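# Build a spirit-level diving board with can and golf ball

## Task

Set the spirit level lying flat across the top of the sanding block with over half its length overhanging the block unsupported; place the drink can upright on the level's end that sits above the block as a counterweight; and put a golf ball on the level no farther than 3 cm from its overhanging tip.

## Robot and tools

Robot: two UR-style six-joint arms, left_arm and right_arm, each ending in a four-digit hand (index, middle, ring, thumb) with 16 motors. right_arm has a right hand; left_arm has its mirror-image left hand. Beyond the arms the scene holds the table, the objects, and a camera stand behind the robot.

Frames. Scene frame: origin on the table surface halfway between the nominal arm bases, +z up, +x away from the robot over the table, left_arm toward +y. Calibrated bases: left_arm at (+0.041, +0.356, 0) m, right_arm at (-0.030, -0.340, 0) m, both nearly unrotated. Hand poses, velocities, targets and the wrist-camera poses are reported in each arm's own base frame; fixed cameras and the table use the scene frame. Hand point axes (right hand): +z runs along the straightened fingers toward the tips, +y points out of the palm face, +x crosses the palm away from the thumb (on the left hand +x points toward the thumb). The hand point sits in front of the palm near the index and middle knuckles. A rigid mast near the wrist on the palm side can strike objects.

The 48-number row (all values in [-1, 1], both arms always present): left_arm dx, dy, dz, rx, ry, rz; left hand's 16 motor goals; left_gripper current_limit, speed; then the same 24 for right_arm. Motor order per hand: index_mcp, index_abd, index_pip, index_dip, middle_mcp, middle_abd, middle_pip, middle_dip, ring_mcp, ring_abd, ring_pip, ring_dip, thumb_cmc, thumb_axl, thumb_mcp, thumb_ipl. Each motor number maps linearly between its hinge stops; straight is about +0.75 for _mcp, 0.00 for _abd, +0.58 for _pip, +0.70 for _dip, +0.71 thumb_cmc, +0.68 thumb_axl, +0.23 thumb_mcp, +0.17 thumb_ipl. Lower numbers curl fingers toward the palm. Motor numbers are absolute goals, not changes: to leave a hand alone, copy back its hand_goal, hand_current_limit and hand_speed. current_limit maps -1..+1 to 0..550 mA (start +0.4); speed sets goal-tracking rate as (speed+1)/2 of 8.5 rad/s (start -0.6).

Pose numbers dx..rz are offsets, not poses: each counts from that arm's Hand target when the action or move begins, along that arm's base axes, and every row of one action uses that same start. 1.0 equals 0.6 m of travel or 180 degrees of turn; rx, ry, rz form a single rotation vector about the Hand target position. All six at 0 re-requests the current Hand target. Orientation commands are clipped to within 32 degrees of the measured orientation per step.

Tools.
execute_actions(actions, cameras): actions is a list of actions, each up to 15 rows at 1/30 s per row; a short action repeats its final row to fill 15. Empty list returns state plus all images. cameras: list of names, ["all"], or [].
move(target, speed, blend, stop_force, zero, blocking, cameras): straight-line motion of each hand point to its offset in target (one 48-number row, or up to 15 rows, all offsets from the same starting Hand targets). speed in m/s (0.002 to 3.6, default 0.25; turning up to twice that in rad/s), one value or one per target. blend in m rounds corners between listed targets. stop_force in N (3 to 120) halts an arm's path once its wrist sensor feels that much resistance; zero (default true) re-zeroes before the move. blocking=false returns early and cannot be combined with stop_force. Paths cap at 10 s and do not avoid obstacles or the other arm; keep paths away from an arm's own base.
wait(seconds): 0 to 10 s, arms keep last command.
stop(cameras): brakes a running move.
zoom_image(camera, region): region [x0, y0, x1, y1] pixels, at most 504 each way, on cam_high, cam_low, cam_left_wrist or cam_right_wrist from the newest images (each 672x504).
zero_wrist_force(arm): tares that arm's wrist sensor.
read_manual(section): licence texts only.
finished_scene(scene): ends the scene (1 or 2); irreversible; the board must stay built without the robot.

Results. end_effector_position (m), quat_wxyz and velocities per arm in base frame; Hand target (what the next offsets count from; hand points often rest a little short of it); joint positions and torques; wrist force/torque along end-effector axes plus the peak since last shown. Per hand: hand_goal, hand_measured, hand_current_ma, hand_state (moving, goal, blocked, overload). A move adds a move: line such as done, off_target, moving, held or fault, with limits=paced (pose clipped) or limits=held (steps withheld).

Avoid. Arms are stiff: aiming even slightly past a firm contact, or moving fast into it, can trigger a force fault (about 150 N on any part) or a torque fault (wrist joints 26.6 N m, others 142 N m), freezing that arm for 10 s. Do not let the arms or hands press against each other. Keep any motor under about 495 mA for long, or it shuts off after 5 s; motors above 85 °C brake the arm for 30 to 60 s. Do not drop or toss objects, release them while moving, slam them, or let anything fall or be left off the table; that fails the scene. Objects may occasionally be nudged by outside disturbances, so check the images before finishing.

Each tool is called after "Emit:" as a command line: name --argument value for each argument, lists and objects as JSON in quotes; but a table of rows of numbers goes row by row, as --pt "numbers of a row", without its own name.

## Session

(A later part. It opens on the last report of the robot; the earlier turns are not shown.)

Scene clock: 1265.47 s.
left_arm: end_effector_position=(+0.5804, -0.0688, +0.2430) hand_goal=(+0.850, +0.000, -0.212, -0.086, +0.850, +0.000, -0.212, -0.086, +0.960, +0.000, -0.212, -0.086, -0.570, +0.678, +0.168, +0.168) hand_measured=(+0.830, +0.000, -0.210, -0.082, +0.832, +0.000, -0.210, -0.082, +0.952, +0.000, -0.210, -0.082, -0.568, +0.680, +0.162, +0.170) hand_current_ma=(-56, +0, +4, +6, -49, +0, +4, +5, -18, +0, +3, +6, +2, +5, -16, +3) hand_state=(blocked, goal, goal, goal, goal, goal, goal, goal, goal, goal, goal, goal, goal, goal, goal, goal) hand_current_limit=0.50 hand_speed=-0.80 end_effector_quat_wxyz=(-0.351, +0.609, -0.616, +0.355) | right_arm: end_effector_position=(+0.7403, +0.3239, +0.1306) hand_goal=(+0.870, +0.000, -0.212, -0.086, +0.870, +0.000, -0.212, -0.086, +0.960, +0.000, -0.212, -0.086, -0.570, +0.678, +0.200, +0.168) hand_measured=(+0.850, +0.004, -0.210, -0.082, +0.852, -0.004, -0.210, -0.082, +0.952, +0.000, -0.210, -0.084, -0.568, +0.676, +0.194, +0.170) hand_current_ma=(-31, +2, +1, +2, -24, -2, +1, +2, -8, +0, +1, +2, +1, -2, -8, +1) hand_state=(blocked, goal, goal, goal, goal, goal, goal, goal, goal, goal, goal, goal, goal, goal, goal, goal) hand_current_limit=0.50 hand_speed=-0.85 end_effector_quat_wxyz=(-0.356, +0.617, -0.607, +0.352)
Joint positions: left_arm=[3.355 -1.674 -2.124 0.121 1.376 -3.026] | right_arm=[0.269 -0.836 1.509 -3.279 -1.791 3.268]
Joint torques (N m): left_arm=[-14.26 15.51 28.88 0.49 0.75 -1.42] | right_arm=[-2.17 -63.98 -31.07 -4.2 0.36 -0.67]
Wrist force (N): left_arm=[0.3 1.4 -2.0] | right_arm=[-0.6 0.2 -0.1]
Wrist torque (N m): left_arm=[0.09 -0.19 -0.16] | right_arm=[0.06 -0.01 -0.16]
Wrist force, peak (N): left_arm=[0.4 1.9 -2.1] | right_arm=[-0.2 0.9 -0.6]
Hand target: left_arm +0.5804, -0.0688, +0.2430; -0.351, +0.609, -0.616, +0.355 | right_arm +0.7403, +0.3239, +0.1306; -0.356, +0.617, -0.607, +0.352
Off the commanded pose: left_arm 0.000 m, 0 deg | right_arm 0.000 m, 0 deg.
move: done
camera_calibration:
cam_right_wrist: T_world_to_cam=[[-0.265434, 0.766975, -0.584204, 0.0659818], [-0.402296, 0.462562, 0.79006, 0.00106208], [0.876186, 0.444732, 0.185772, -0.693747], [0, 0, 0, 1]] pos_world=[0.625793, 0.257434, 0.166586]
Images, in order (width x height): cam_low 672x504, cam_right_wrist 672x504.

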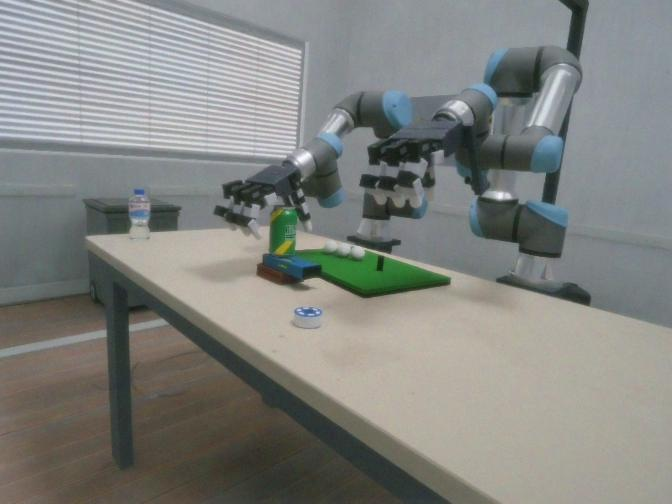

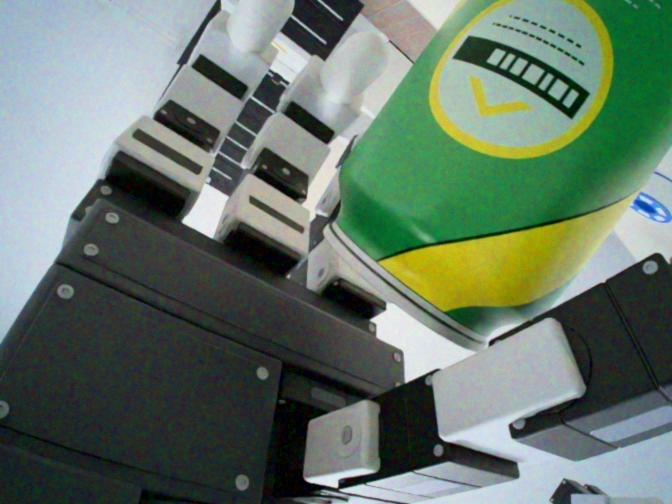

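Emit:
move --pt "0 0 0 0 0 0 0.85 0 -0.212 -0.087 0.85 0 -0.212 -0.087 0.959 0 -0.212 -0.087 -0.571 0.678 0.1685 0.168 0.5 -0.8 0 0 0.333 0 0 0 0.87 0 -0.212 -0.087 0.87 0 -0.212 -0.087 0.959 0 -0.212 -0.087 -0.571 0.678 0.2 0.168 0.5 -0.85" --pt "0 0 0 0 0 0 0.85 0 -0.212 -0.087 0.85 0 -0.212 -0.087 0.959 0 -0.212 -0.087 -0.571 0.678 0.1685 0.168 0.5 -0.8 -0.037 -0.394 0.333 0 0 0.5 0.87 0 -0.212 -0.087 0.87 0 -0.212 -0.087 0.959 0 -0.212 -0.087 -0.571 0.678 0.2 0.168 0.5 -0.85" --pt "-0.3177 -0.519 -0.0717 0 0 0.1278 0.85 0 -0.212 -0.087 0.85 0 -0.212 -0.087 0.959 0 -0.212 -0.087 -0.571 0.678 0.1685 0.168 0.5 -0.8 -0.037 -0.394 0.0 0 0 0.5 0.753 0 0.577 0.696 0.753 0 0.577 0.696 0.753 0 0.577 0.696 0.714 0.678 0.226 0.168 0.5 -0.6" --speed '[0.12,0.35,0.3]' --blend '[0.05,0,0]' --cameras '["all"]'

Emit:
zoom_image --camera "cam_high" --region '[290, 220, 450, 370]'

Emit:
zoom_image --camera "cam_low" --region '[220, 170, 360, 310]'

Scene clock: 1381.50 s.
left_arm: end_effector_position=(+0.3897, -0.3802, +0.2000) hand_goal=(+0.850, +0.000, -0.212, -0.086, +0.850, +0.000, -0.212, -0.086, +0.960, +0.000, -0.212, -0.086, -0.570, +0.678, +0.168, +0.168) hand_measured=(+0.830, +0.000, -0.210, -0.082, +0.832, +0.000, -0.210, -0.082, +0.952, +0.000, -0.210, -0.082, -0.570, +0.680, +0.164, +0.170) hand_current_ma=(-54, +0, +3, +6, -48, +0, +3, +5, -18, +0, +2, +6, +1, +5, -12, +3) hand_state=(goal, goal, goal, goal, goal, goal, goal, goal, goal, goal, goal, goal, goal, goal, goal, goal) hand_current_limit=0.50 hand_speed=-0.80 end_effector_quat_wxyz=(-0.415, +0.719, -0.483, +0.278) | right_arm: end_effector_position=(+0.7181, +0.0875, +0.1306) hand_goal=(+0.754, +0.000, +0.578, +0.696, +0.754, +0.000, +0.578, +0.696, +0.754, +0.000, +0.578, +0.696, +0.714, +0.678, +0.226, +0.168) hand_measured=(+0.746, +0.002, +0.570, +0.692, +0.748, -0.004, +0.570, +0.692, +0.748, +0.000, +0.570, +0.692, +0.694, +0.676, +0.220, +0.170) hand_current_ma=(-7, +1, -7, -2, -5, -2, -8, -2, -5, +0, -7, -2, -30, -2, -8, +1) hand_state=(goal, goal, goal, goal, goal, goal, goal, goal, goal, goal, goal, goal, blocked, goal, goal, goal) hand_current_limit=0.50 hand_speed=-0.60 end_effector_quat_wxyz=(-0.501, +0.866, +0.008, -0.003)
Joint positions: left_arm=[2.366 -1.751 -2.076 -0.287 2.49 -4.002] | right_arm=[-0.272 -0.873 1.199 -1.44 -0.589 1.034]
Joint torques (N m): left_arm=[-14.48 27.91 20.62 -0.03 2.02 -1.92] | right_arm=[4.77 -65.08 -33.98 -3.34 0.41 -1.07]
Wrist force (N): left_arm=[0.1 1.6 -1.5] | right_arm=[0.2 -0.1 -0.4]
Wrist torque (N m): left_arm=[0.06 -0.13 -0.16] | right_arm=[0.01 -0.05 -0.23]
Wrist force, peak (N): left_arm=[1.8 3.4 -3.3] | right_arm=[-0.1 1.6 0.9]
Hand target: left_arm +0.3898, -0.3802, +0.2000; -0.415, +0.719, -0.483, +0.278 | right_arm +0.7181, +0.0875, +0.1306; -0.501, +0.866, +0.008, -0.003
Off the commanded pose: left_arm 0.000 m, 0 deg | right_arm 0.000 m, 0 deg.
move: done
camera_calibration:
cam_left_wrist: T_world_to_cam=[[-0.041467, 0.832144, 0.553007, 0.185691], [-0.125224, -0.553447, 0.823417, -0.368024], [0.991262, -0.0351049, 0.127154, -0.300127], [0, 0, 0, 1]] pos_world=[0.259119, -0.368739, 0.238511]
cam_right_wrist: T_world_to_cam=[[-0.766975, -0.265434, -0.584204, 0.691971], [-0.462562, -0.402296, 0.79006, 0.220479], [-0.444732, 0.876186, 0.185772, 0.341682], [0, 0, 0, 1]] pos_world=[0.784666, -0.0270073, 0.166586]

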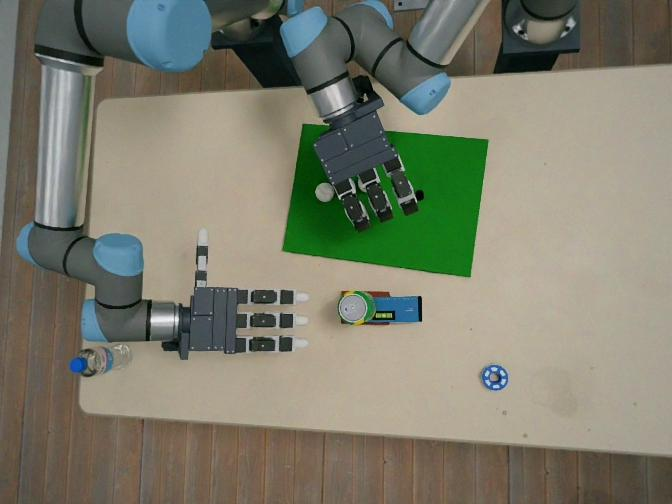

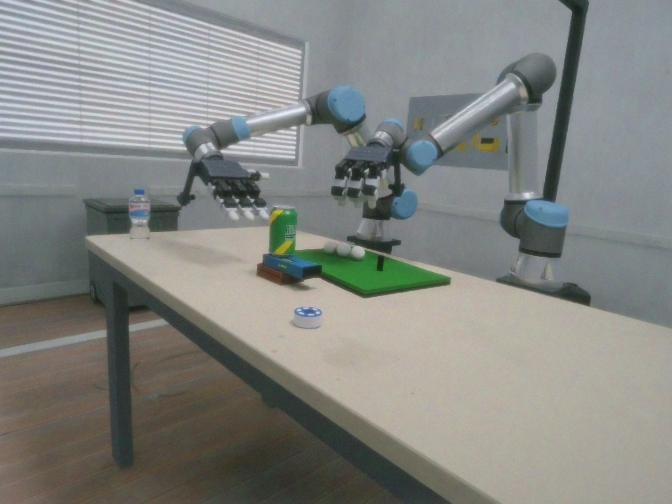

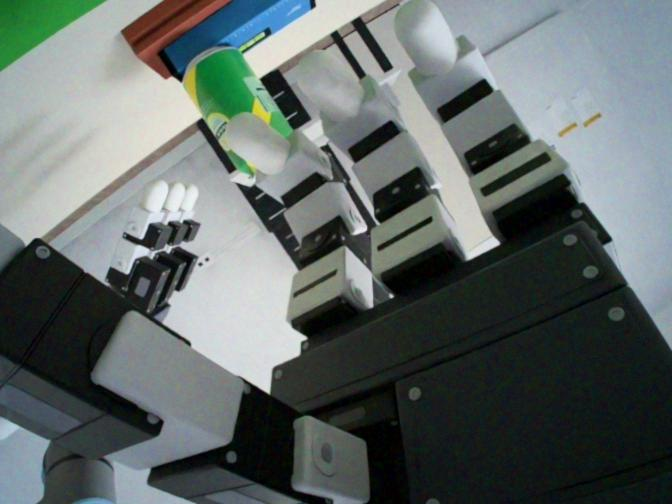

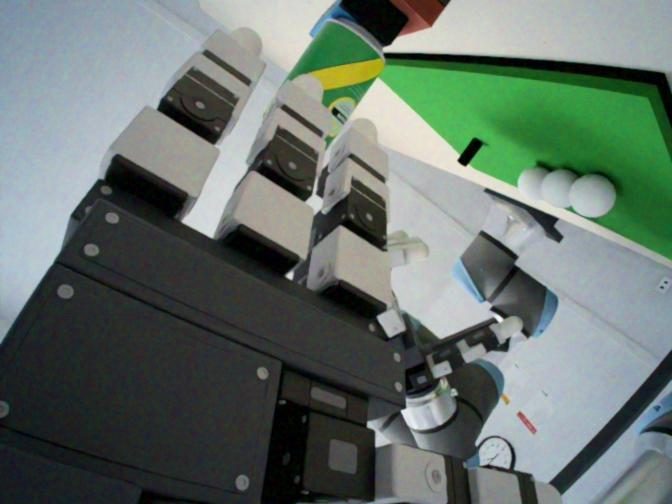

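Scaled by 3.150 from the camera's 672x504 image, which has a finer 960x720 frame.

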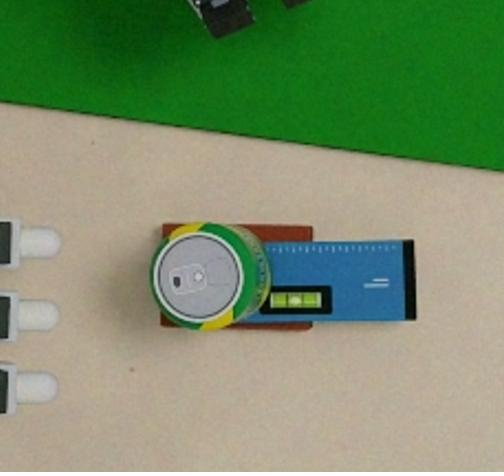

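Scaled by 3.600 from the camera's 672x504 image, which has a finer 960x720 frame.

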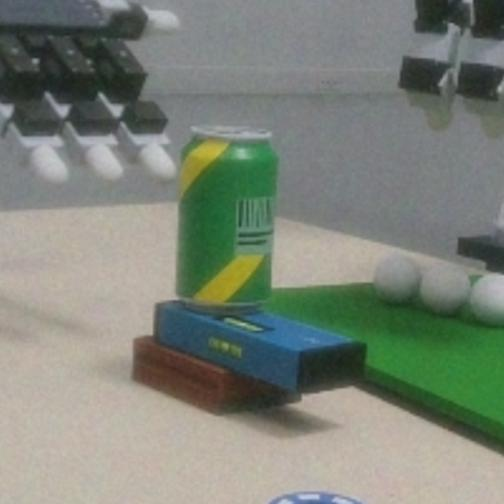

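Emit:
move --pt "0 0 0 0 0 0 0.85 0 -0.212 -0.087 0.85 0 -0.212 -0.087 0.959 0 -0.212 -0.087 -0.571 0.678 0.1685 0.168 0.5 -0.8 0 0 -0.156 0 0 0 0.753 0 0.577 0.696 0.753 0 0.577 0.696 0.753 0 0.577 0.696 0.714 0.678 0.226 0.168 0.5 -0.6" --pt "0 0 0 0 0 0 0.85 0 -0.212 -0.087 0.85 0 -0.212 -0.087 0.959 0 -0.212 -0.087 -0.571 0.678 0.1685 0.168 0.5 -0.8 0 0.06 -0.156 0 0 0 0.753 0 0.577 0.696 0.753 0 0.577 0.696 0.753 0 0.577 0.696 0.714 0.678 0.226 0.168 0.5 -0.6" --speed '[0.12,0.05]' --cameras '["cam_high","cam_low","cam_left_wrist"]'

Emit:
zoom_image --camera "cam_low" --region '[220, 200, 340, 310]'

Emit:
zoom_image --camera "cam_high" --region '[290, 260, 430, 360]'

Scene clock: 1404.60 s.
left_arm: end_effector_position=(+0.3898, -0.3802, +0.2000) hand_goal=(+0.850, +0.000, -0.212, -0.086, +0.850, +0.000, -0.212, -0.086, +0.960, +0.000, -0.212, -0.086, -0.570, +0.678, +0.168, +0.168) hand_measured=(+0.830, +0.000, -0.210, -0.082, +0.832, +0.000, -0.210, -0.082, +0.952, +0.000, -0.210, -0.082, -0.570, +0.680, +0.164, +0.170) hand_current_ma=(-54, +0, +3, +6, -48, +0, +3, +5, -18, +0, +2, +6, +1, +5, -12, +3) hand_state=(goal, goal, goal, goal, goal, goal, goal, goal, goal, goal, goal, goal, goal, goal, goal, goal) hand_current_limit=0.50 hand_speed=-0.80 end_effector_quat_wxyz=(-0.415, +0.719, -0.483, +0.278) | right_arm: end_effector_position=(+0.7181, +0.1237, +0.0370) hand_goal=(+0.754, +0.000, +0.578, +0.696, +0.754, +0.000, +0.578, +0.696, +0.754, +0.000, +0.578, +0.696, +0.714, +0.678, +0.226, +0.168) hand_measured=(+0.746, +0.002, +0.570, +0.692, +0.746, -0.004, +0.570, +0.692, +0.748, +0.000, +0.570, +0.692, +0.694, +0.676, +0.220, +0.170) hand_current_ma=(-9, +1, -7, -2, -7, -2, -7, -2, -6, +0, -7, -2, -27, -2, -8, +1) hand_state=(goal, goal, goal, goal, goal, goal, goal, goal, goal, goal, goal, goal, goal, goal, goal, goal) hand_current_limit=0.50 hand_speed=-0.60 end_effector_quat_wxyz=(-0.501, +0.866, +0.007, -0.003) end_effector_velocity=(-0.001, -0.001, -0.001) end_effector_angular_velocity=(+0.000, +0.003, +0.000)
Joint positions: left_arm=[2.366 -1.751 -2.076 -0.287 2.49 -4.002] | right_arm=[-0.224 -0.783 1.315 -1.713 -0.569 1.114]
Joint velocities: left_arm=[within noise] | right_arm=[-0.002 0 0 0.006 -0.001 -0.004]
Joint torques (N m): left_arm=[-14.17 21.01 22.56 -0.08 1.93 -1.72] | right_arm=[-6.7 -66.85 -23.05 -0.12 -0.26 -1.51]
Wrist force (N): left_arm=[0.1 2.0 -1.7] | right_arm=[-0.1 0.0 -0.4]
Wrist torque (N m): left_arm=[0.12 -0.14 -0.16] | right_arm=[0.02 -0.02 -0.18]
Wrist force, peak (N): left_arm=[0.4 2.2 -2.0] | right_arm=[0.5 -2.1 -1.5]
Hand target: left_arm +0.3898, -0.3802, +0.2000; -0.415, +0.719, -0.483, +0.278 | right_arm +0.7181, +0.1235, +0.0370; -0.501, +0.866, +0.008, -0.003
Off the commanded pose: left_arm 0.000 m, 0 deg | right_arm 0.000 m, 0 deg.
move: done
camera_calibration:
cam_left_wrist: T_world_to_cam=[[-0.041467, 0.832144, 0.553007, 0.185691], [-0.125224, -0.553447, 0.823417, -0.368024], [0.991262, -0.0351049, 0.127154, -0.300127], [0, 0, 0, 1]] pos_world=[0.259119, -0.368739, 0.238511]
Images, in order (width x height): cam_high 672x504, cam_low 672x504, cam_left_wrist 672x504.

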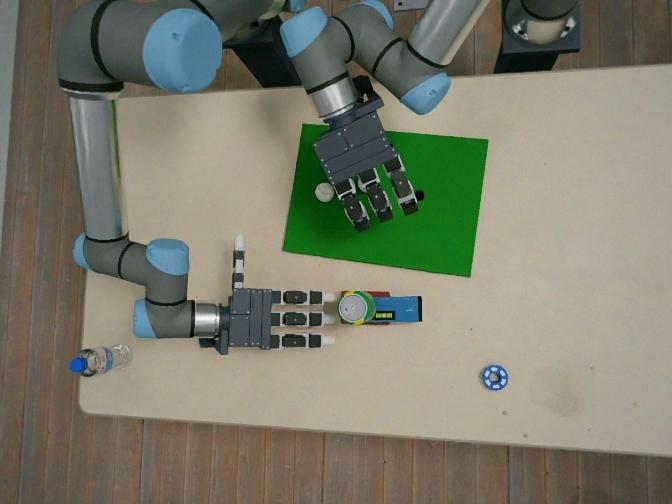

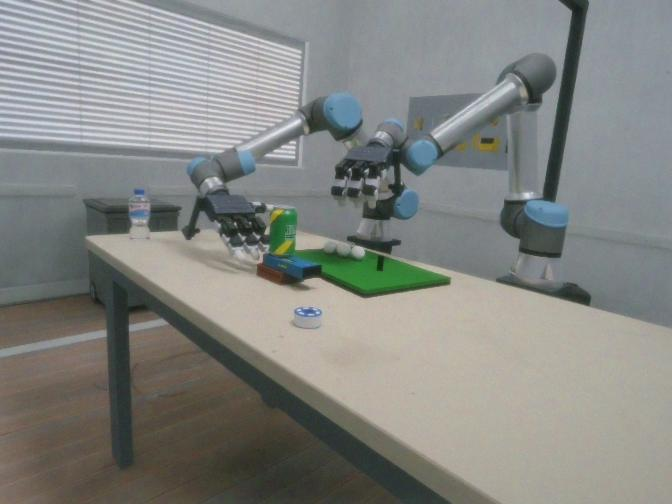

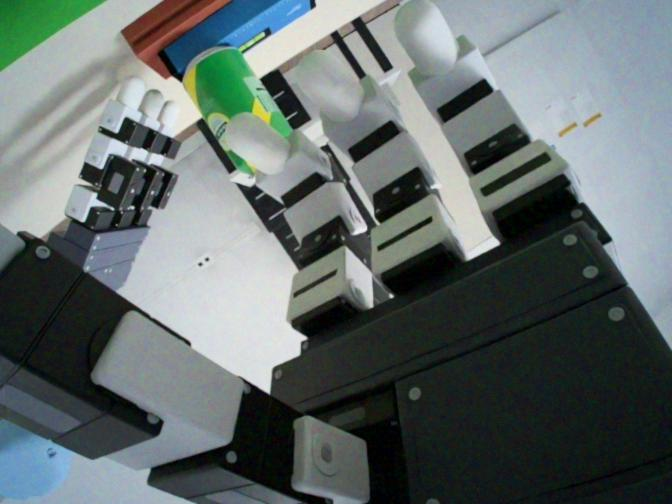

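Scaled by 4.200 from the camera's 672x504 image, which has a finer 960x720 frame.

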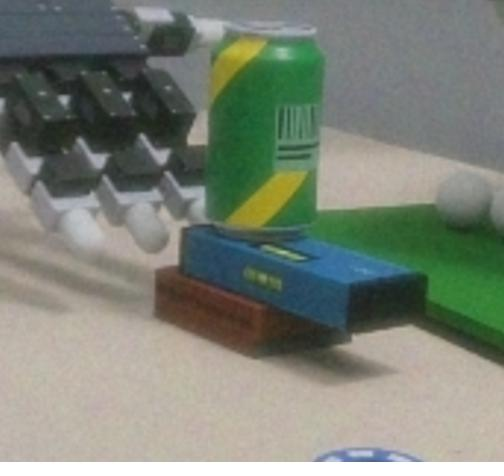

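Scaled by 3.600 from the camera's 672x504 image, which has a finer 960x720 frame.

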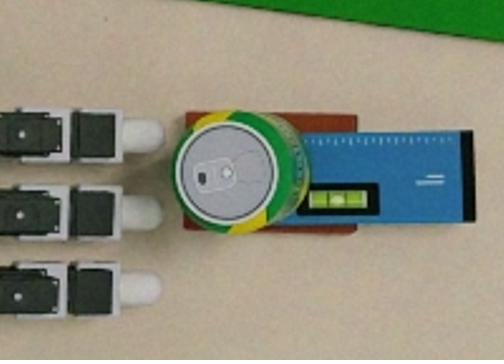

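Emit:
move --pt "0 0 0 0 0 0 0.85 0 -0.212 -0.087 0.85 0 -0.212 -0.087 0.959 0 -0.212 -0.087 -0.571 0.678 0.1685 0.168 0.5 -0.8 0 0.01 -0.005 0 0 0 0.753 0 0.577 0.696 0.753 0 0.577 0.696 0.753 0 0.577 0.696 0.714 0.678 0.226 0.168 0.5 -0.6" --pt "0 0 0 0 0 0 0.85 0 -0.212 -0.087 0.85 0 -0.212 -0.087 0.959 0 -0.212 -0.087 -0.571 0.678 0.1685 0.168 0.5 -0.8 0 0.08 -0.005 0 0 0 0.753 0 0.577 0.696 0.753 0 0.577 0.696 0.753 0 0.577 0.696 0.714 0.678 0.226 0.168 0.5 -0.6" --speed 0.015 --stop_force 3 --cameras '["cam_high","cam_low"]'

Emit:
zoom_image --camera "cam_low" --region '[220, 200, 340, 310]'

Emit:
zoom_image --camera "cam_high" --region '[290, 260, 430, 360]'

Scene clock: 1436.43 s.
left_arm: end_effector_position=(+0.3898, -0.3802, +0.2000) hand_goal=(+0.850, +0.000, -0.212, -0.086, +0.850, +0.000, -0.212, -0.086, +0.960, +0.000, -0.212, -0.086, -0.570, +0.678, +0.168, +0.168) hand_measured=(+0.830, +0.000, -0.210, -0.082, +0.832, +0.000, -0.210, -0.082, +0.952, +0.000, -0.210, -0.082, -0.570, +0.680, +0.164, +0.170) hand_current_ma=(-54, +0, +3, +6, -48, +0, +3, +5, -18, +0, +2, +6, +1, +5, -12, +3) hand_state=(goal, goal, goal, goal, goal, goal, goal, goal, goal, goal, goal, goal, goal, goal, goal, goal) hand_current_limit=0.50 hand_speed=-0.80 end_effector_quat_wxyz=(-0.415, +0.719, -0.483, +0.278) | right_arm: end_effector_position=(+0.7181, +0.1488, +0.0340) hand_goal=(+0.754, +0.000, +0.578, +0.696, +0.754, +0.000, +0.578, +0.696, +0.754, +0.000, +0.578, +0.696, +0.714, +0.678, +0.226, +0.168) hand_measured=(+0.744, +0.002, +0.574, +0.694, +0.746, -0.004, +0.572, +0.694, +0.748, +0.000, +0.570, +0.692, +0.694, +0.676, +0.220, +0.170) hand_current_ma=(-11, +1, -3, -1, -7, -1, -5, -1, -6, +0, -7, -2, -27, -2, -8, +1) hand_state=(goal, goal, goal, goal, goal, goal, goal, goal, goal, goal, goal, goal, goal, goal, goal, goal) hand_current_limit=0.50 hand_speed=-0.60 end_effector_quat_wxyz=(-0.501, +0.866, +0.008, -0.003)
Joint positions: left_arm=[2.366 -1.751 -2.076 -0.287 2.49 -4.002] | right_arm=[-0.191 -0.778 1.329 -1.781 -0.557 1.173]
Joint torques (N m): left_arm=[-13.85 20.8 22.24 -0.09 1.85 -1.56] | right_arm=[-6.2 -54.27 -31.45 -3.14 -0.31 1.48]
Wrist force (N): left_arm=[-0.2 1.9 -1.7] | right_arm=[0.1 0.0 -4.0]
Wrist torque (N m): left_arm=[0.12 -0.09 -0.19] | right_arm=[0.38 -0.11 -0.14]
Wrist force, peak (N): left_arm=[0.4 2.3 -2.0] | right_arm=[-0.2 0.2 -9.9]
Hand target: left_arm +0.3898, -0.3802, +0.2000; -0.415, +0.719, -0.483, +0.278 | right_arm +0.7181, +0.1488, +0.0340; -0.501, +0.866, +0.008, -0.003 (not the last commanded pose)
Off the commanded pose: left_arm 0.000 m, 0 deg | right_arm 0.023 m, 0 deg.
move: contact (right_arm); path passed 1 of 2 targets
Images, in order (width x height): cam_high 672x504, cam_low 672x504.

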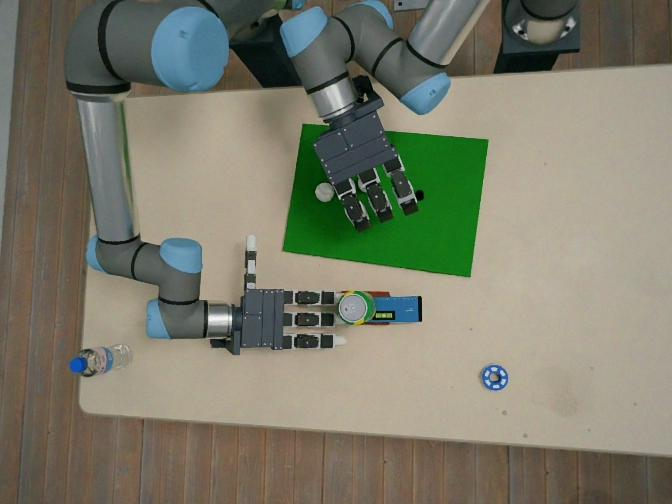

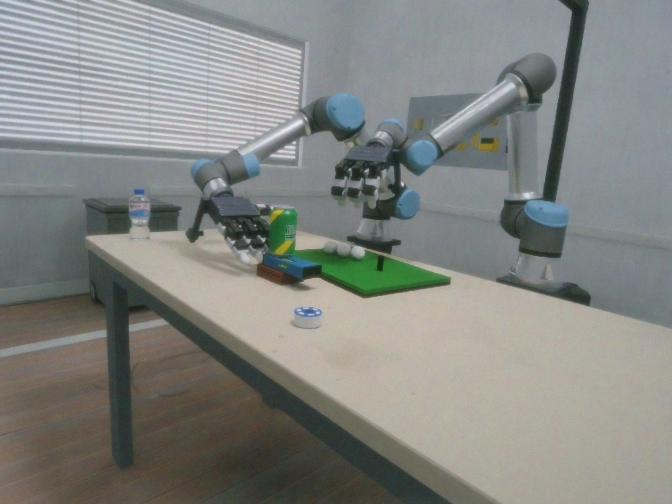

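Scaled by 4.200 from the camera's 672x504 image, which has a finer 960x720 frame.

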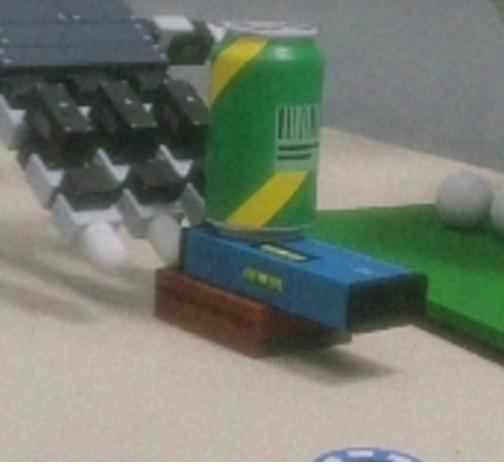

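Scaled by 3.600 from the camera's 672x504 image, which has a finer 960x720 frame.

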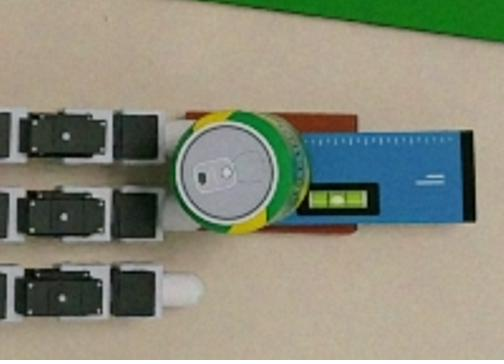

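Emit:
move --target '[0,0,0,0,0,0,0.85,0,-0.212,-0.087,0.85,0,-0.212,-0.087,0.959,0,-0.212,-0.087,-0.571,0.678,0.1685,0.168,0.5,-0.8,0,0.0233,0,0,0,0,0.753,0,0.577,0.696,0.753,0,0.577,0.696,0.753,0,0.577,0.696,0.714,0.678,0.226,0.168,0.5,-0.6]' --speed 0.015 --cameras '["cam_high","cam_low"]'

Emit:
zoom_image --camera "cam_low" --region '[220, 200, 340, 310]'

Emit:
zoom_image --camera "cam_high" --region '[290, 260, 430, 360]'

Scene clock: 1451.83 s.
left_arm: end_effector_position=(+0.3898, -0.3802, +0.2000) hand_goal=(+0.850, +0.000, -0.212, -0.086, +0.850, +0.000, -0.212, -0.086, +0.960, +0.000, -0.212, -0.086, -0.570, +0.678, +0.168, +0.168) hand_measured=(+0.830, +0.000, -0.210, -0.082, +0.832, +0.000, -0.210, -0.082, +0.952, +0.000, -0.210, -0.082, -0.570, +0.680, +0.164, +0.170) hand_current_ma=(-54, +0, +3, +6, -48, +0, +3, +5, -18, +0, +2, +6, +1, +5, -12, +3) hand_state=(goal, goal, goal, goal, goal, goal, goal, goal, goal, goal, goal, goal, goal, goal, goal, goal) hand_current_limit=0.50 hand_speed=-0.80 end_effector_quat_wxyz=(-0.415, +0.719, -0.483, +0.278) | right_arm: end_effector_position=(+0.7181, +0.1629, +0.0340) hand_goal=(+0.754, +0.000, +0.578, +0.696, +0.754, +0.000, +0.578, +0.696, +0.754, +0.000, +0.578, +0.696, +0.714, +0.678, +0.226, +0.168) hand_measured=(+0.742, +0.012, +0.574, +0.696, +0.746, -0.002, +0.572, +0.694, +0.748, +0.000, +0.570, +0.692, +0.694, +0.676, +0.220, +0.170) hand_current_ma=(-14, +10, -2, +0, -7, -1, -5, -1, -6, +0, -7, -2, -27, -2, -8, +1) hand_state=(goal, goal, goal, goal, goal, goal, goal, goal, goal, goal, goal, goal, goal, goal, goal, goal) hand_current_limit=0.50 hand_speed=-0.60 end_effector_quat_wxyz=(-0.501, +0.866, +0.008, -0.003)
Joint positions: left_arm=[2.366 -1.751 -2.076 -0.287 2.49 -4.002] | right_arm=[-0.172 -0.776 1.334 -1.817 -0.551 1.207]
Joint torques (N m): left_arm=[-14.45 20.48 22.55 -0.02 1.71 -1.52] | right_arm=[-0.28 -42.92 -8.95 -0.49 2.62 -1.09]
Wrist force (N): left_arm=[0.2 1.8 -1.5] | right_arm=[-0.1 0.3 -9.4]
Wrist torque (N m): left_arm=[0.09 -0.15 -0.15] | right_arm=[0.81 -0.10 -0.22]
Wrist force, peak (N): left_arm=[0.3 2.3 -1.9] | right_arm=[-0.3 0.6 -10.8]
Hand target: left_arm +0.3898, -0.3802, +0.2000; -0.415, +0.719, -0.483, +0.278 | right_arm +0.7181, +0.1627, +0.0340; -0.501, +0.866, +0.008, -0.003
Off the commanded pose: left_arm 0.000 m, 0 deg | right_arm 0.000 m, 0 deg.
move: done
Images, in order (width x height): cam_high 672x504, cam_low 672x504.

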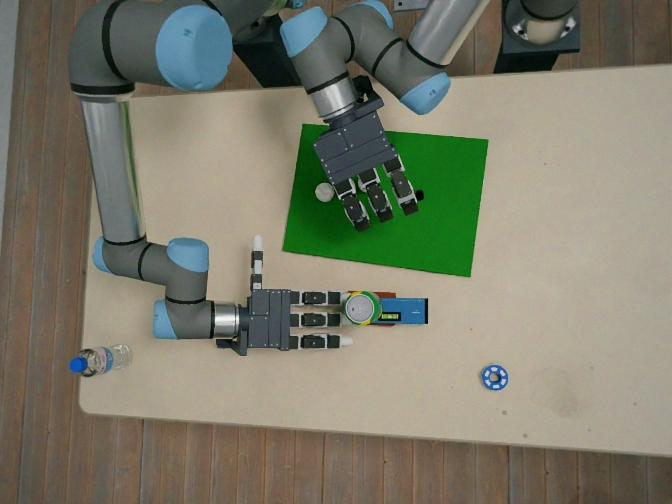

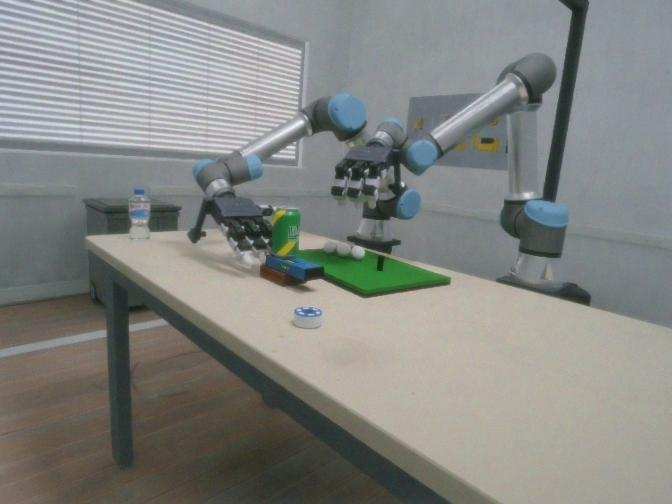

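Scaled by 4.200 from the camera's 672x504 image, which has a finer 960x720 frame.

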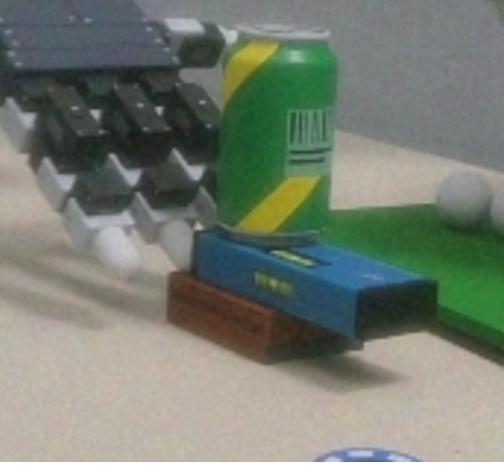

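Scaled by 3.600 from the camera's 672x504 image, which has a finer 960x720 frame.

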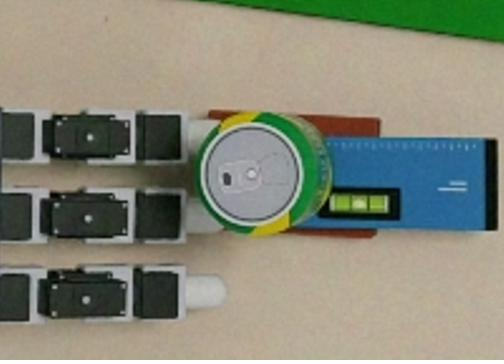

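Emit:
move --pt "0.2 0.1 0.1 0 0 -0.07 0.85 0 -0.212 -0.087 0.87 0 -0.212 -0.087 0.959 0 -0.212 -0.087 -0.514 0.678 0.1685 0.168 0.5 -0.6 0 -0.005 0.0 0 0 0 0.753 0 0.577 0.696 0.753 0 0.577 0.696 0.753 0 0.577 0.696 0.714 0.678 0.226 0.168 0.5 -0.6" --pt "0.48 0.2167 0.083 0 0 -0.1406 0.85 0 -0.212 -0.087 0.87 0 -0.212 -0.087 0.959 0 -0.212 -0.087 -0.514 0.678 0.1685 0.168 0.5 -0.6 0 -0.005 0.0 0 0 0 0.753 0 0.577 0.696 0.753 0 0.577 0.696 0.753 0 0.577 0.696 0.714 0.678 0.226 0.168 0.5 -0.6" --pt "0.48 0.2167 -0.15 0 0 -0.1406 0.85 0 -0.212 -0.087 0.87 0 -0.212 -0.087 0.959 0 -0.212 -0.087 -0.514 0.678 0.1685 0.168 0.5 -0.6 0 -0.005 0.0 0 0 0 0.753 0 0.577 0.696 0.753 0 0.577 0.696 0.753 0 0.577 0.696 0.714 0.678 0.226 0.168 0.5 -0.6" --speed '[0.25,0.25,0.12]' --blend '[0.05,0.01,0]' --cameras '["cam_high","cam_low","cam_left_wrist"]'

Emit:
zoom_image --camera "cam_low" --region '[220, 180, 360, 310]'

Emit:
zoom_image --camera "cam_high" --region '[310, 230, 470, 380]'

Scene clock: 1562.57 s.
left_arm: end_effector_position=(+0.6777, -0.2502, +0.1100) hand_goal=(+0.850, +0.000, -0.212, -0.086, +0.870, +0.000, -0.212, -0.086, +0.960, +0.000, -0.212, -0.086, -0.514, +0.678, +0.168, +0.168) hand_measured=(+0.832, +0.000, -0.210, -0.082, +0.854, +0.000, -0.210, -0.082, +0.952, +0.000, -0.210, -0.082, -0.518, +0.680, +0.164, +0.170) hand_current_ma=(-49, +0, +3, +6, -44, +0, +3, +5, -19, +0, +2, +6, -7, +5, -12, +3) hand_state=(goal, goal, goal, goal, goal, goal, goal, goal, goal, goal, goal, goal, goal, goal, goal, goal) hand_current_limit=0.50 hand_speed=-0.60 end_effector_quat_wxyz=(-0.344, +0.596, -0.629, +0.362) | right_arm: end_effector_position=(+0.7181, +0.1597, +0.0340) hand_goal=(+0.754, +0.000, +0.578, +0.696, +0.754, +0.000, +0.578, +0.696, +0.754, +0.000, +0.578, +0.696, +0.714, +0.678, +0.226, +0.168) hand_measured=(+0.744, +0.004, +0.576, +0.696, +0.746, -0.002, +0.574, +0.694, +0.748, +0.000, +0.570, +0.692, +0.694, +0.676, +0.220, +0.170) hand_current_ma=(-12, +2, -1, +0, -7, -1, -4, +0, -6, +0, -7, -2, -27, -2, -8, +1) hand_state=(goal, goal, goal, goal, goal, goal, goal, goal, goal, goal, goal, goal, goal, goal, goal, goal) hand_current_limit=0.50 hand_speed=-0.60 end_effector_quat_wxyz=(-0.501, +0.866, +0.008, -0.003)
Joint positions: left_arm=[2.981 -2.186 -1.816 0.333 1.664 -3.195] | right_arm=[-0.176 -0.777 1.333 -1.809 -0.553 1.199]
Joint torques (N m): left_arm=[10.77 41.55 25.64 1.41 -0.95 0.59] | right_arm=[0.16 -67.37 -31 -3.26 0.52 1.43]
Wrist force (N): left_arm=[0.5 1.7 -1.7] | right_arm=[0.2 0.5 -0.4]
Wrist torque (N m): left_arm=[0.09 -0.21 -0.01] | right_arm=[0.15 -0.06 -0.13]
Wrist force, peak (N): left_arm=[0.6 3.7 -3.2] | right_arm=[-0.1 0.2 -9.6]
Hand target: left_arm +0.6778, -0.2502, +0.1100; -0.344, +0.596, -0.629, +0.362 | right_arm +0.7181, +0.1597, +0.0340; -0.501, +0.866, +0.008, -0.003
Off the commanded pose: left_arm 0.000 m, 0 deg | right_arm 0.000 m, 0 deg.
move: done
camera_calibration:
cam_left_wrist: T_world_to_cam=[[0.318378, 0.769944, 0.553012, -0.120191], [-0.349774, -0.446793, 0.823429, -0.00703299], [0.881075, -0.45559, 0.127058, -0.600146], [0, 0, 0, 1]] pos_world=[0.56458, -0.184023, 0.148511]
Images, in order (width x height): cam_high 672x504, cam_low 672x504, cam_left_wrist 672x504.

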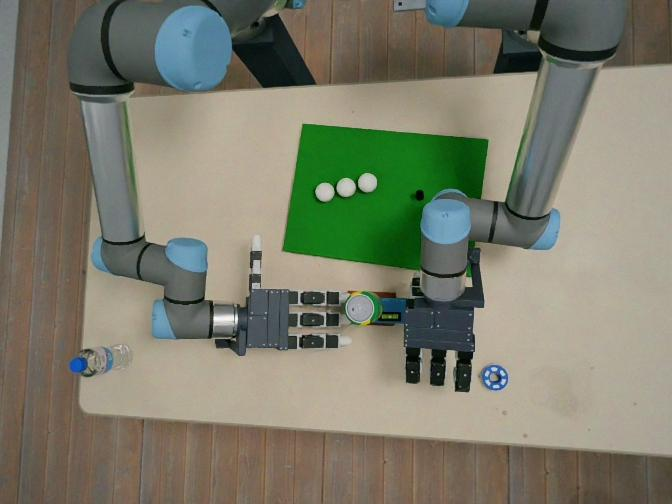

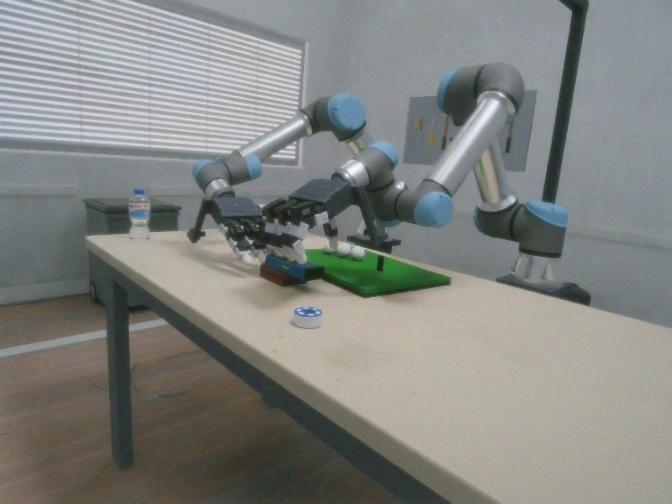

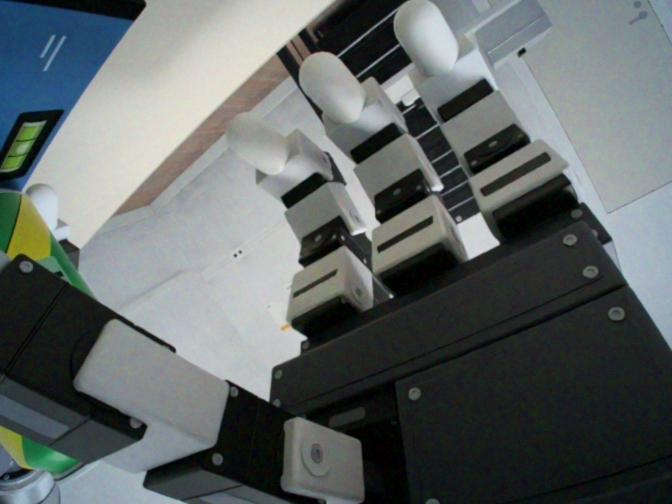

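Scaled by 3.600 from the camera's 672x504 image, which has a finer 960x720 frame.

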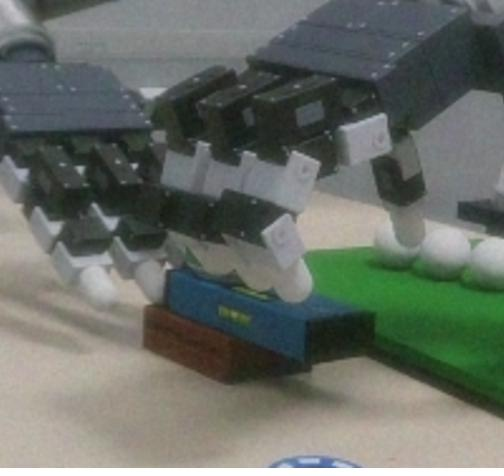

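Scaled by 3.150 from the camera's 672x504 image, which has a finer 960x720 frame.

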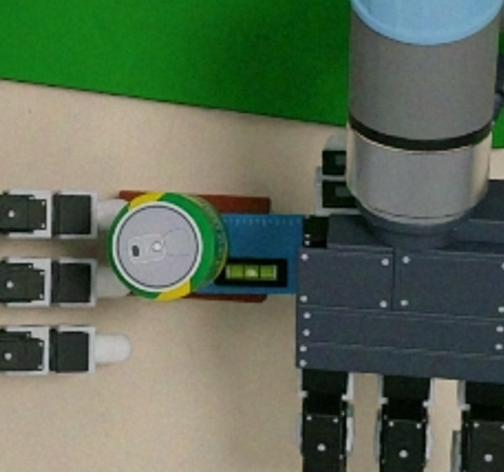

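Emit:
move --target '[-0.003,0.003,-0.0783,0,0,0,0.85,0,-0.212,-0.087,0.87,0,-0.212,-0.087,0.959,0,-0.212,-0.087,-0.514,0.678,0.1685,0.168,0.5,-0.6,0,0,0,0,0,0,0.753,0,0.577,0.696,0.753,0,0.577,0.696,0.753,0,0.577,0.696,0.714,0.678,0.226,0.168,0.5,-0.6]' --speed 0.06 --stop_force 6 --cameras '["cam_left_wrist","cam_low"]'

Emit:
zoom_image --camera "cam_low" --region '[220, 180, 360, 310]'

Scene clock: 1577.97 s.
left_arm: end_effector_position=(+0.6760, -0.2484, +0.0630) hand_goal=(+0.850, +0.000, -0.212, -0.086, +0.870, +0.000, -0.212, -0.086, +0.960, +0.000, -0.212, -0.086, -0.514, +0.678, +0.168, +0.168) hand_measured=(+0.832, +0.000, -0.210, -0.082, +0.854, +0.000, -0.210, -0.082, +0.952, +0.000, -0.210, -0.082, -0.518, +0.680, +0.164, +0.170) hand_current_ma=(-49, +0, +3, +6, -44, +0, +3, +5, -19, +0, +2, +6, -7, +5, -12, +3) hand_state=(goal, goal, goal, goal, goal, goal, goal, goal, goal, goal, goal, goal, goal, goal, goal, goal) hand_current_limit=0.50 hand_speed=-0.60 end_effector_quat_wxyz=(-0.344, +0.596, -0.629, +0.362) | right_arm: end_effector_position=(+0.7181, +0.1597, +0.0340) hand_goal=(+0.754, +0.000, +0.578, +0.696, +0.754, +0.000, +0.578, +0.696, +0.754, +0.000, +0.578, +0.696, +0.714, +0.678, +0.226, +0.168) hand_measured=(+0.744, +0.004, +0.576, +0.696, +0.746, -0.002, +0.574, +0.694, +0.748, +0.000, +0.570, +0.692, +0.694, +0.676, +0.220, +0.170) hand_current_ma=(-12, +2, -1, +0, -7, -1, -4, +0, -6, +0, -7, -2, -27, -2, -8, +1) hand_state=(goal, goal, goal, goal, goal, goal, goal, goal, goal, goal, goal, goal, goal, goal, goal, goal) hand_current_limit=0.50 hand_speed=-0.60 end_effector_quat_wxyz=(-0.501, +0.866, +0.008, -0.003)
Joint positions: left_arm=[2.984 -2.272 -1.831 0.435 1.662 -3.194] | right_arm=[-0.176 -0.777 1.333 -1.809 -0.553 1.199]
Joint torques (N m): left_arm=[1.52 52.72 23.92 0.09 0.61 0.28] | right_arm=[3.07 -67.03 -27.57 -3.2 2.45 1.42]
Wrist force (N): left_arm=[0.6 2.1 -1.9] | right_arm=[0.0 0.7 -0.2]
Wrist torque (N m): left_arm=[0.14 -0.21 -0.16] | right_arm=[0.16 -0.04 -0.15]
Wrist force, peak (N): left_arm=[0.8 2.3 -1.9] | right_arm=[0.3 0.5 -0.6]
Hand target: left_arm +0.6760, -0.2484, +0.0630; -0.344, +0.596, -0.629, +0.362 | right_arm +0.7181, +0.1597, +0.0340; -0.501, +0.866, +0.008, -0.003
Off the commanded pose: left_arm 0.000 m, 0 deg | right_arm 0.000 m, 0 deg.
move: done
camera_calibration:
cam_left_wrist: T_world_to_cam=[[0.318242, 0.76998, 0.55304, -0.0950091], [-0.349825, -0.446817, 0.823394, 0.031915], [0.881104, -0.455506, 0.127162, -0.591734], [0, 0, 0, 1]] pos_world=[0.56278, -0.182123, 0.101511]
Images, in order (width x height): cam_low 672x504, cam_left_wrist 672x504.

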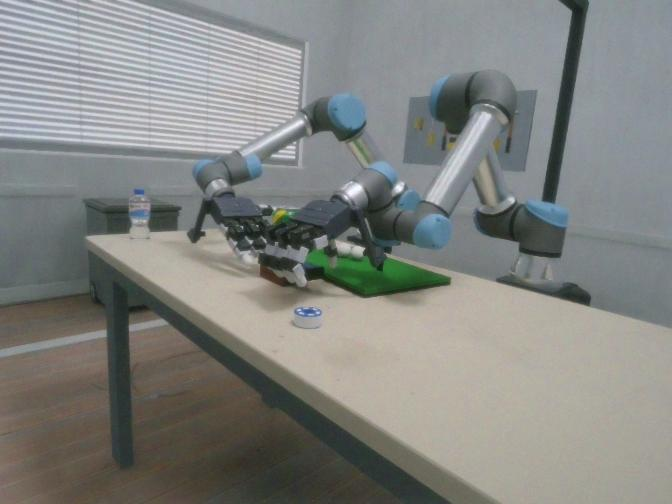

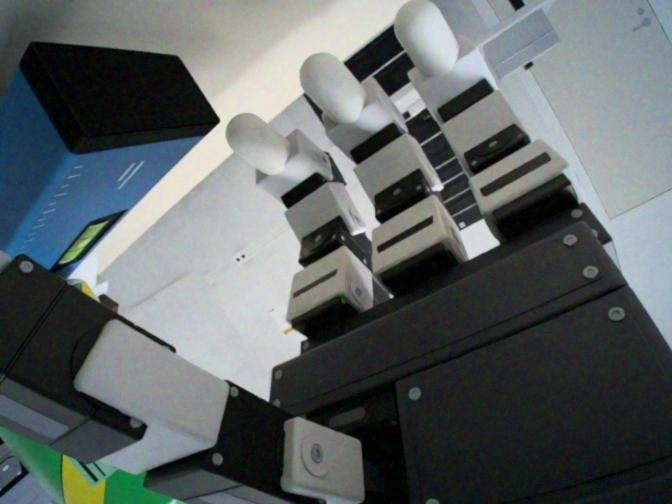

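Scaled by 3.600 from the camera's 672x504 image, which has a finer 960x720 frame.

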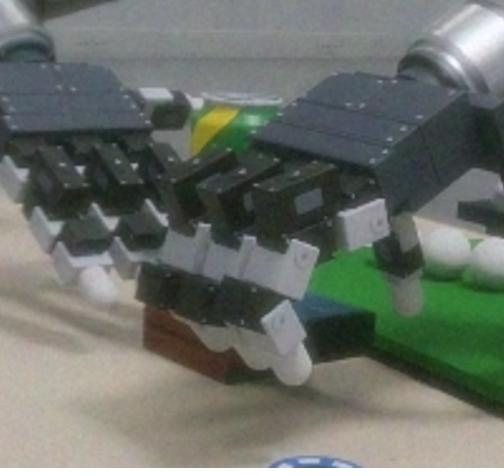

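Emit:
move --target '[0,0,0,0,0,0,0.85,0,-0.212,-0.087,0.87,0,-0.212,-0.087,0.959,0,-0.212,-0.087,-0.514,0.678,0.1685,0.168,0.5,-0.6,0,0,-0.02,0,0,0,0.753,0,0.577,0.696,0.753,0,0.577,0.696,0.753,0,0.577,0.696,0.714,0.678,0.226,0.168,0.5,-0.6]' --speed 0.015 --stop_force 7 --cameras '["cam_low"]'

Emit:
move --target '[0,0,0,0,0,0,0.384,0,-0.212,-0.087,0.87,0,-0.212,-0.087,0.959,0,-0.212,-0.087,-0.514,0.678,-0.281,0.168,0.6,-0.9,0,0,0,0,0,0,0.753,0,0.577,0.696,0.753,0,0.577,0.696,0.753,0,0.577,0.696,0.714,0.678,0.226,0.168,0.5,-0.6]' --speed 0.05 --cameras '["cam_left_wrist","cam_low"]'

Emit:
zoom_image --camera "cam_low" --region '[220, 180, 360, 310]'

Scene clock: 1603.83 s.
left_arm: end_effector_position=(+0.6760, -0.2484, +0.0630) hand_goal=(+0.850, +0.000, -0.212, -0.086, +0.870, +0.000, -0.212, -0.086, +0.960, +0.000, -0.212, -0.086, -0.514, +0.678, +0.168, +0.168) hand_measured=(+0.832, +0.000, -0.210, -0.082, +0.854, +0.000, -0.210, -0.082, +0.952, +0.000, -0.210, -0.082, -0.518, +0.680, +0.164, +0.170) hand_current_ma=(-49, +0, +3, +6, -44, +0, +3, +5, -19, +0, +2, +6, -7, +5, -12, +3) hand_state=(goal, goal, goal, goal, goal, goal, goal, goal, goal, goal, goal, goal, goal, goal, goal, goal) hand_current_limit=0.50 hand_speed=-0.60 end_effector_quat_wxyz=(-0.344, +0.596, -0.629, +0.362) | right_arm: end_effector_position=(+0.7182, +0.1597, +0.0292) hand_goal=(+0.754, +0.000, +0.578, +0.696, +0.754, +0.000, +0.578, +0.696, +0.754, +0.000, +0.578, +0.696, +0.714, +0.678, +0.226, +0.168) hand_measured=(+0.768, +0.004, +0.586, +0.696, +0.766, -0.002, +0.590, +0.698, +0.748, +0.000, +0.570, +0.692, +0.694, +0.676, +0.220, +0.170) hand_current_ma=(+17, +1, +8, +0, +16, -1, +12, +1, -6, +0, -7, -2, -27, -2, -8, +1) hand_state=(goal, goal, goal, goal, goal, goal, goal, goal, goal, goal, goal, goal, goal, goal, goal, goal) hand_current_limit=0.50 hand_speed=-0.60 end_effector_quat_wxyz=(-0.501, +0.866, +0.008, -0.003)
Joint positions: left_arm=[2.984 -2.272 -1.831 0.435 1.662 -3.194] | right_arm=[-0.176 -0.771 1.336 -1.818 -0.553 1.199]
Joint torques (N m): left_arm=[-12.88 52.68 24.63 0.07 0.79 -0.27] | right_arm=[2.01 -64.48 -31.03 -1.46 2.56 0.38]
Wrist force (N): left_arm=[0.4 2.0 -1.5] | right_arm=[0.2 -1.1 -6.6]
Wrist torque (N m): left_arm=[0.09 -0.20 -0.17] | right_arm=[0.73 -0.11 -0.14]
Wrist force, peak (N): left_arm=[0.5 2.5 -1.8] | right_arm=[0.2 -2.5 -13.0]
Hand target: left_arm +0.6760, -0.2484, +0.0630; -0.344, +0.596, -0.629, +0.362 | right_arm +0.7182, +0.1597, +0.0292; -0.501, +0.866, +0.008, -0.003 (not the last commanded pose)
Off the commanded pose: left_arm 0.000 m, 0 deg | right_arm 0.007 m, 0 deg.
move: contact (right_arm)
Images, in order (width x height): cam_low 672x504.

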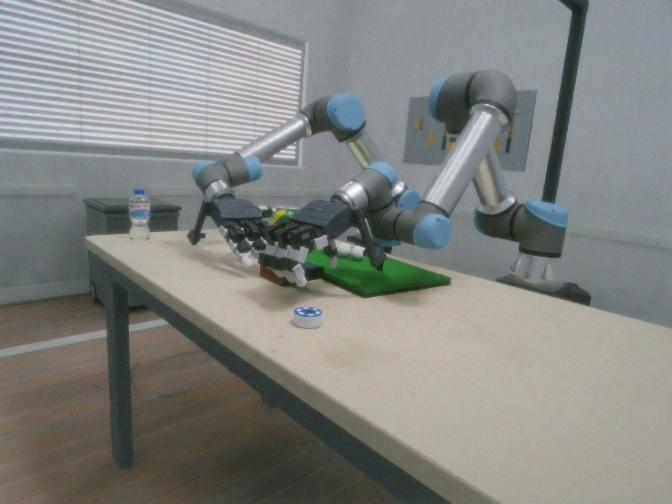

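Scene clock: 1605.33 s.
left_arm: end_effector_position=(+0.6760, -0.2484, +0.0630) hand_goal=(+0.384, +0.000, -0.212, -0.086, +0.870, +0.000, -0.212, -0.086, +0.960, +0.000, -0.212, -0.086, -0.514, +0.678, -0.280, +0.168) hand_measured=(+0.476, +0.000, -0.200, -0.088, +0.854, +0.000, -0.210, -0.082, +0.952, +0.000, -0.210, -0.082, -0.522, +0.676, -0.098, +0.184) hand_current_ma=(+365, +0, +27, -3, -44, +0, +3, +5, -19, +0, +2, +6, -16, -3, +440, +58) hand_state=(moving, goal, goal, goal, goal, goal, goal, goal, goal, goal, goal, goal, goal, goal, blocked, goal) hand_current_limit=0.60 hand_speed=-0.90 end_effector_quat_wxyz=(-0.344, +0.596, -0.629, +0.362) | right_arm: end_effector_position=(+0.7182, +0.1597, +0.0292) hand_goal=(+0.754, +0.000, +0.578, +0.696, +0.754, +0.000, +0.578, +0.696, +0.754, +0.000, +0.578, +0.696, +0.714, +0.678, +0.226, +0.168) hand_measured=(+0.768, +0.004, +0.586, +0.696, +0.766, -0.002, +0.590, +0.698, +0.748, +0.000, +0.570, +0.692, +0.694, +0.676, +0.220, +0.170) hand_current_ma=(+17, +1, +8, +0, +15, +0, +12, +1, -6, +0, -7, -2, -27, -2, -8, +1) hand_state=(goal, goal, goal, goal, goal, goal, goal, goal, goal, goal, goal, goal, goal, goal, goal, goal) hand_current_limit=0.50 hand_speed=-0.60 end_effector_quat_wxyz=(-0.501, +0.866, +0.008, -0.003)
Joint positions: left_arm=[2.984 -2.272 -1.831 0.435 1.662 -3.194] | right_arm=[-0.176 -0.771 1.336 -1.818 -0.553 1.199]
Joint torques (N m): left_arm=[-12.75 51.51 23.73 0.61 0.66 -0.3] | right_arm=[2.68 -63.45 -30.04 -2.98 2.54 0.4]
Wrist force (N): left_arm=[-0.1 0.9 -2.1] | right_arm=[-0.2 -1.3 -7.4]
Wrist torque (N m): left_arm=[0.16 -0.17 -0.19] | right_arm=[0.80 -0.03 -0.18]
Wrist force, peak (N): left_arm=[0.1 3.3 -2.5] | right_arm=[-0.1 -1.7 -7.9]
Hand target: left_arm +0.6760, -0.2484, +0.0630; -0.344, +0.596, -0.629, +0.362 | right_arm +0.7182, +0.1597, +0.0292; -0.501, +0.866, +0.008, -0.003
Off the commanded pose: left_arm 0.000 m, 0 deg | right_arm 0.000 m, 0 deg.
move: done
camera_calibration:
cam_left_wrist: T_world_to_cam=[[0.318242, 0.76998, 0.55304, -0.0949321], [-0.349825, -0.446817, 0.823394, 0.0318703], [0.881104, -0.455506, 0.127162, -0.59178], [0, 0, 0, 1]] pos_world=[0.56278, -0.182223, 0.101511]
Images, in order (width x height): cam_low 672x504, cam_left_wrist 672x504.

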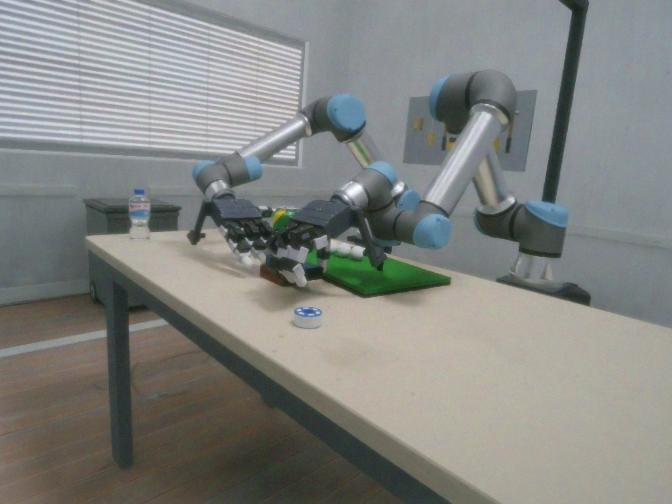

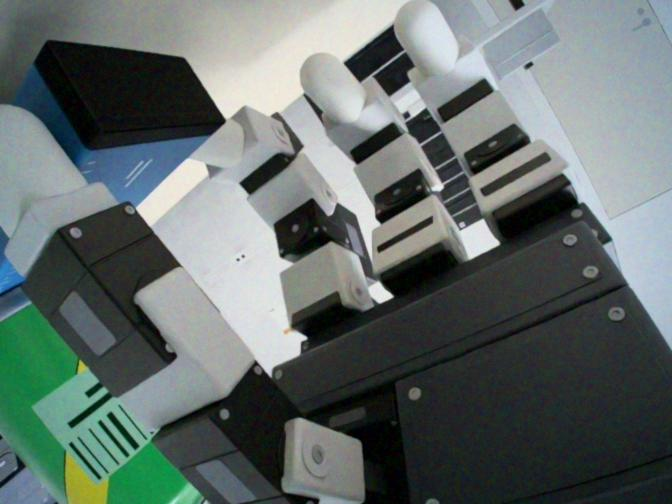

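Scaled by 3.600 from the camera's 672x504 image, which has a finer 960x720 frame.

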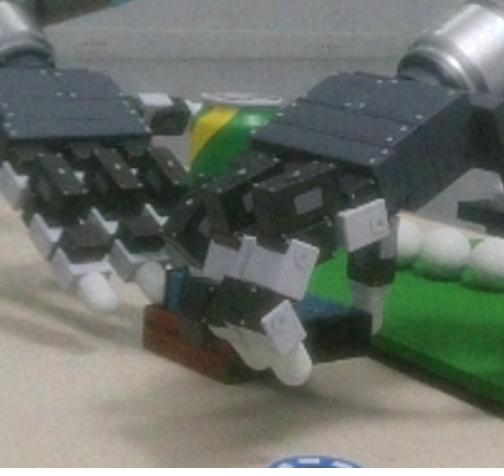

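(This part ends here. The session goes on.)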